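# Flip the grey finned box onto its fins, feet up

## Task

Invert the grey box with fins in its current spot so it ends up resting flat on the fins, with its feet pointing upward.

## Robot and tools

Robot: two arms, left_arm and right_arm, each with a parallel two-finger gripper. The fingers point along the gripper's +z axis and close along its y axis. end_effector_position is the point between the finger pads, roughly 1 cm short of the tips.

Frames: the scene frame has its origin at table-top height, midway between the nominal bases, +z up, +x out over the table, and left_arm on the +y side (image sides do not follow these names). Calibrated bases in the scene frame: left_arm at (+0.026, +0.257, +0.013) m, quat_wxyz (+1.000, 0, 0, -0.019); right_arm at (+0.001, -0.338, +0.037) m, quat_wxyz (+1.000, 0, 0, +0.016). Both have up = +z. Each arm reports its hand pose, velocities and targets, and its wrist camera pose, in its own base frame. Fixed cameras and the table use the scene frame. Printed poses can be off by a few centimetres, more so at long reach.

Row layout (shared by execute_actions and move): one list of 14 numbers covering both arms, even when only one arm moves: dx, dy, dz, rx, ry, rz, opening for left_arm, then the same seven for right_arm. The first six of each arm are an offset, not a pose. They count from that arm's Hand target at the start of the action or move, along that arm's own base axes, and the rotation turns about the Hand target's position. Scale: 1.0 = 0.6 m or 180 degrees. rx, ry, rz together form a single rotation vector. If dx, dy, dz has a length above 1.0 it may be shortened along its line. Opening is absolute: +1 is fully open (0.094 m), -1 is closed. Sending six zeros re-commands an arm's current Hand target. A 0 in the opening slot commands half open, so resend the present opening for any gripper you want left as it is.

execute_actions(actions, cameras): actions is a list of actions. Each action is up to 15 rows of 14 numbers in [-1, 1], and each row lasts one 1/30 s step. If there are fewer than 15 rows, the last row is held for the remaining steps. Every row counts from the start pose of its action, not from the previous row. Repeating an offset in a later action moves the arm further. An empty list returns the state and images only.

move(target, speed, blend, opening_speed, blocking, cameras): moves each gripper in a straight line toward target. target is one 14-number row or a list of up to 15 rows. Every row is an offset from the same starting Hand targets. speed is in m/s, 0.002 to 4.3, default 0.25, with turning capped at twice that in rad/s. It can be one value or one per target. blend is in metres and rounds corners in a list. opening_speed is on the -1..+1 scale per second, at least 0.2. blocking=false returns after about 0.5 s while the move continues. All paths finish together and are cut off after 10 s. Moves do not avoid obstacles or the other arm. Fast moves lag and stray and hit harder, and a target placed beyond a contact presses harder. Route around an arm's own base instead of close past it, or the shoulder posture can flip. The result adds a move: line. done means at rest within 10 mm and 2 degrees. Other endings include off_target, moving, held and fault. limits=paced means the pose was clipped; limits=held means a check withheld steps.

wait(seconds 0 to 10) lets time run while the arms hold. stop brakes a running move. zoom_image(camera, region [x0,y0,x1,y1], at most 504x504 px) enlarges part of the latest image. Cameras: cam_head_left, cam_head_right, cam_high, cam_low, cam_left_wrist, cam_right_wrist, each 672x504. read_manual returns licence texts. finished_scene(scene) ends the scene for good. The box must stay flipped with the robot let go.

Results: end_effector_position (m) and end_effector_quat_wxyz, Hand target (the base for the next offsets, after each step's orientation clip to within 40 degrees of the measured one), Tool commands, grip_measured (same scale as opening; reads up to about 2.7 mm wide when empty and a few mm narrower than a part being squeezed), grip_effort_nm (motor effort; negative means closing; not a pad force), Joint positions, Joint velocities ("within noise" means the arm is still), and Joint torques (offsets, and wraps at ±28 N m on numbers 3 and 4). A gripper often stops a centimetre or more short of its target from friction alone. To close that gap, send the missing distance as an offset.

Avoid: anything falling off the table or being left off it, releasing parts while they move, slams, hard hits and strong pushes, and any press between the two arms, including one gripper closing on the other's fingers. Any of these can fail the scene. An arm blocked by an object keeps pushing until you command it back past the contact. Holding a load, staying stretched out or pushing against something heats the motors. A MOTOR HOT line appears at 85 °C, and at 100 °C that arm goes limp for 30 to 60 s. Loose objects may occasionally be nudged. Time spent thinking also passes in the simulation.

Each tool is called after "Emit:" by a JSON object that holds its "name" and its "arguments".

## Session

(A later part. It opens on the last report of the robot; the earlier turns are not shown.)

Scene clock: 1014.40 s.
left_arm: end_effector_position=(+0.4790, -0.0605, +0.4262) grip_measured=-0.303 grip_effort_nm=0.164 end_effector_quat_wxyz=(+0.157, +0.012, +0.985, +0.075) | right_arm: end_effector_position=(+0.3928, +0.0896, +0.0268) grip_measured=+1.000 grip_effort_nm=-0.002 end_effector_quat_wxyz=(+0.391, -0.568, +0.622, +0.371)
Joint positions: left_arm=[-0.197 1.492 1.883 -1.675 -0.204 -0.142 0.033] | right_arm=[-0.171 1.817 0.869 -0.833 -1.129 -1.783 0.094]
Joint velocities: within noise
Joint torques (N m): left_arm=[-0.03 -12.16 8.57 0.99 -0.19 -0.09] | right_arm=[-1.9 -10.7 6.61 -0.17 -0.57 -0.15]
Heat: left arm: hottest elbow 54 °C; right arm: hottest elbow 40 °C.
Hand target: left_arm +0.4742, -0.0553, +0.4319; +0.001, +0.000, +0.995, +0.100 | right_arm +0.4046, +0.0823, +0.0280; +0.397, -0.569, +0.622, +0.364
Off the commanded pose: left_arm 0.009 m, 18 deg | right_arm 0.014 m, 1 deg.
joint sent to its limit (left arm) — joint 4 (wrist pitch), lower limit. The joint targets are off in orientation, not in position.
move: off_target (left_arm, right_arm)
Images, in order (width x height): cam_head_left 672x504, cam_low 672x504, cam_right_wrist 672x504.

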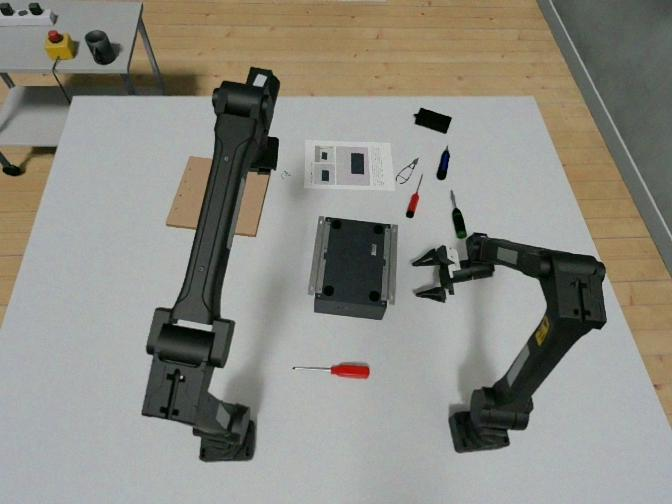

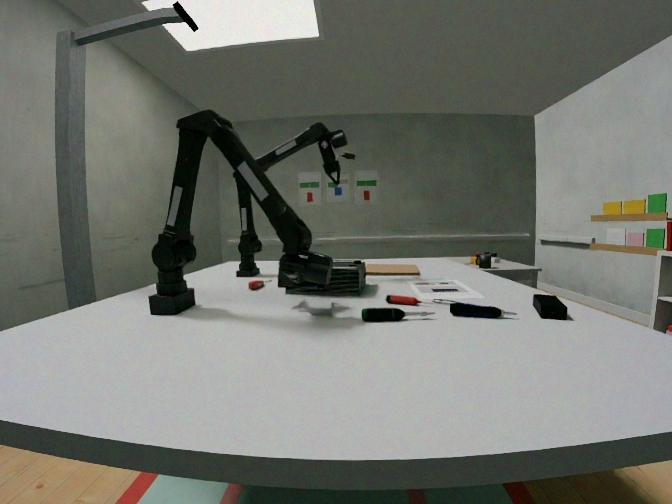

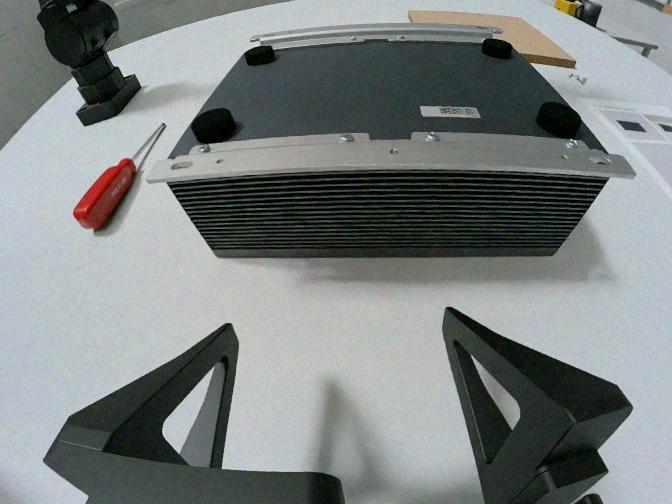

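Emit:
{"name": "move", "arguments": {"target": [[0,0.1,0,0,0,0,-0.3,0.05,0.06,-0.063,0,0,0,1],[0,0.1,0,0,0,0,-0.3,0.055,0.338,-0.063,0,0,0,1]], "speed": 0.08, "cameras": ["cam_head_left","cam_right_wrist"]}}

Scene clock: 1027.43 s.
left_arm: end_effector_position=(+0.4796, +0.0001, +0.4264) grip_measured=-0.303 grip_effort_nm=0.159 end_effector_quat_wxyz=(+0.146, +0.012, +0.985, +0.095) | right_arm: end_effector_position=(+0.4450, +0.2555, -0.0111) grip_measured=+1.000 grip_effort_nm=-0.002 end_effector_quat_wxyz=(+0.400, -0.556, +0.639, +0.349)
Joint positions: left_arm=[-0.072 1.484 1.874 -1.675 -0.205 -0.018 0.033] | right_arm=[0.238 1.923 0.828 0.172 -0.991 -0.834 0.094]
Joint velocities: within noise
Joint torques (N m): left_arm=[-0.03 -12.16 8.57 1.01 -0.17 -0.08] | right_arm=[4.07 -11.99 5.39 2.65 -0.92 0.17]
Heat: left arm: hottest elbow 53 °C; right arm: hottest elbow 40 °C.
Hand target: left_arm +0.4741, +0.0047, +0.4321; +0.001, +0.000, +0.995, +0.099 | right_arm +0.4376, +0.2851, -0.0098; +0.396, -0.569, +0.622, +0.364
Off the commanded pose: left_arm 0.009 m, 17 deg | right_arm 0.031 m, 3 deg.
joint sent to its limit (left arm) — joint 4 (wrist pitch), lower limit. The joint targets are off in orientation, not in position.
move: off_target (left_arm, right_arm)
Images, in order (width x height): cam_head_left 672x504, cam_right_wrist 672x504.

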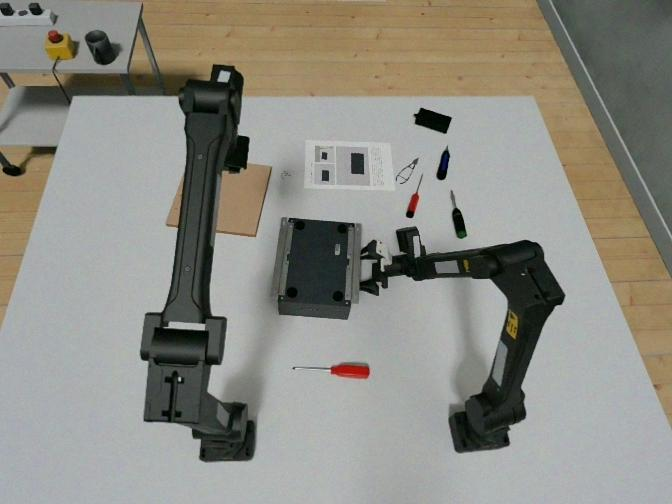

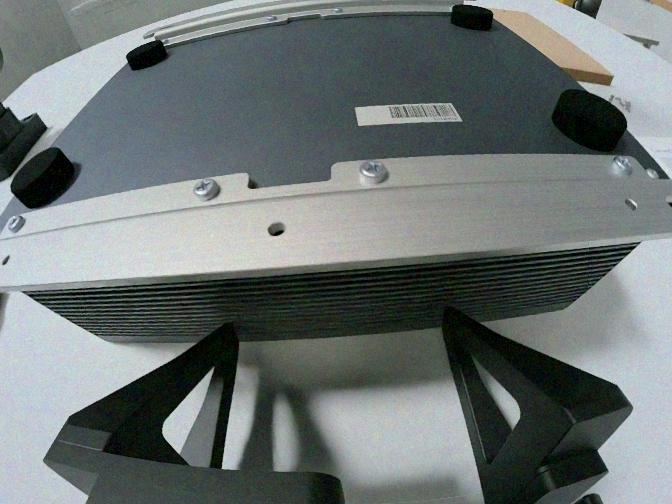

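Centre now near (318,268), within about 2 cm of the start. Retract.

Emit:
{"name": "move", "arguments": {"target": [[0,0,0,0,0,0,-0.3,0,-0.22,0.02,0,0,0,1]], "speed": 0.12, "cameras": ["cam_head_left","cam_right_wrist"]}}

Scene clock: 1033.07 s.
left_arm: end_effector_position=(+0.4796, +0.0001, +0.4264) grip_measured=-0.303 grip_effort_nm=0.159 end_effector_quat_wxyz=(+0.146, +0.012, +0.985, +0.095) | right_arm: end_effector_position=(+0.4229, +0.1575, -0.0060) grip_measured=+1.000 grip_effort_nm=-0.012 end_effector_quat_wxyz=(+0.384, -0.565, +0.627, +0.373)
Joint positions: left_arm=[-0.072 1.484 1.874 -1.675 -0.205 -0.018 0.033] | right_arm=[0.007 1.892 0.858 -0.383 -1.125 -1.363 0.094]
Joint velocities: within noise
Joint torques (N m): left_arm=[-0.09 -12.04 8.58 1.03 -0.17 -0.08] | right_arm=[-1.55 -12.86 6.22 0.39 -0.84 -0.18]
Heat: left arm: hottest elbow 53 °C; right arm: hottest elbow 39 °C.
Hand target: left_arm +0.4741, +0.0047, +0.4321; +0.001, +0.000, +0.995, +0.099 | right_arm +0.4376, +0.1531, +0.0023; +0.397, -0.569, +0.622, +0.363
Off the commanded pose: left_arm 0.009 m, 17 deg | right_arm 0.017 m, 2 deg.
joint sent to its limit (left arm) — joint 4 (wrist pitch), lower limit. The joint targets are off in orientation, not in position.
move: off_target (left_arm, right_arm)
Images, in order (width x height): cam_head_left 672x504, cam_right_wrist 672x504.

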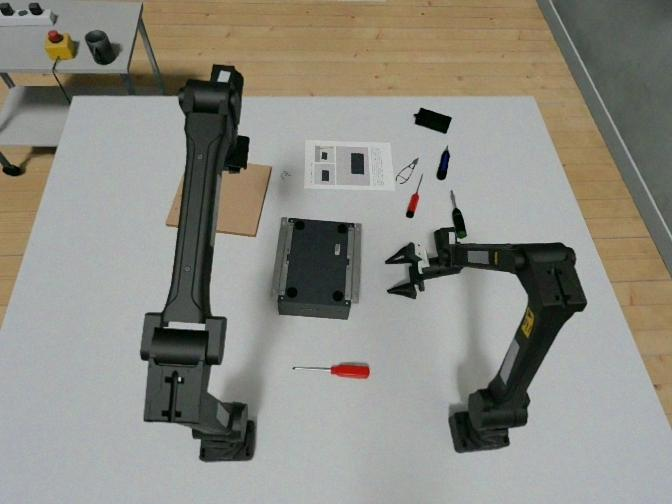

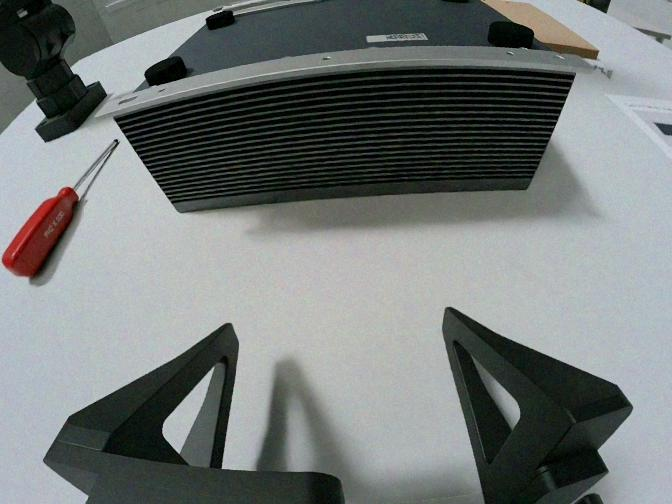

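Emit:
{"name": "finished_scene", "arguments": {"scene": 2}}

The scene is finished: the task was done.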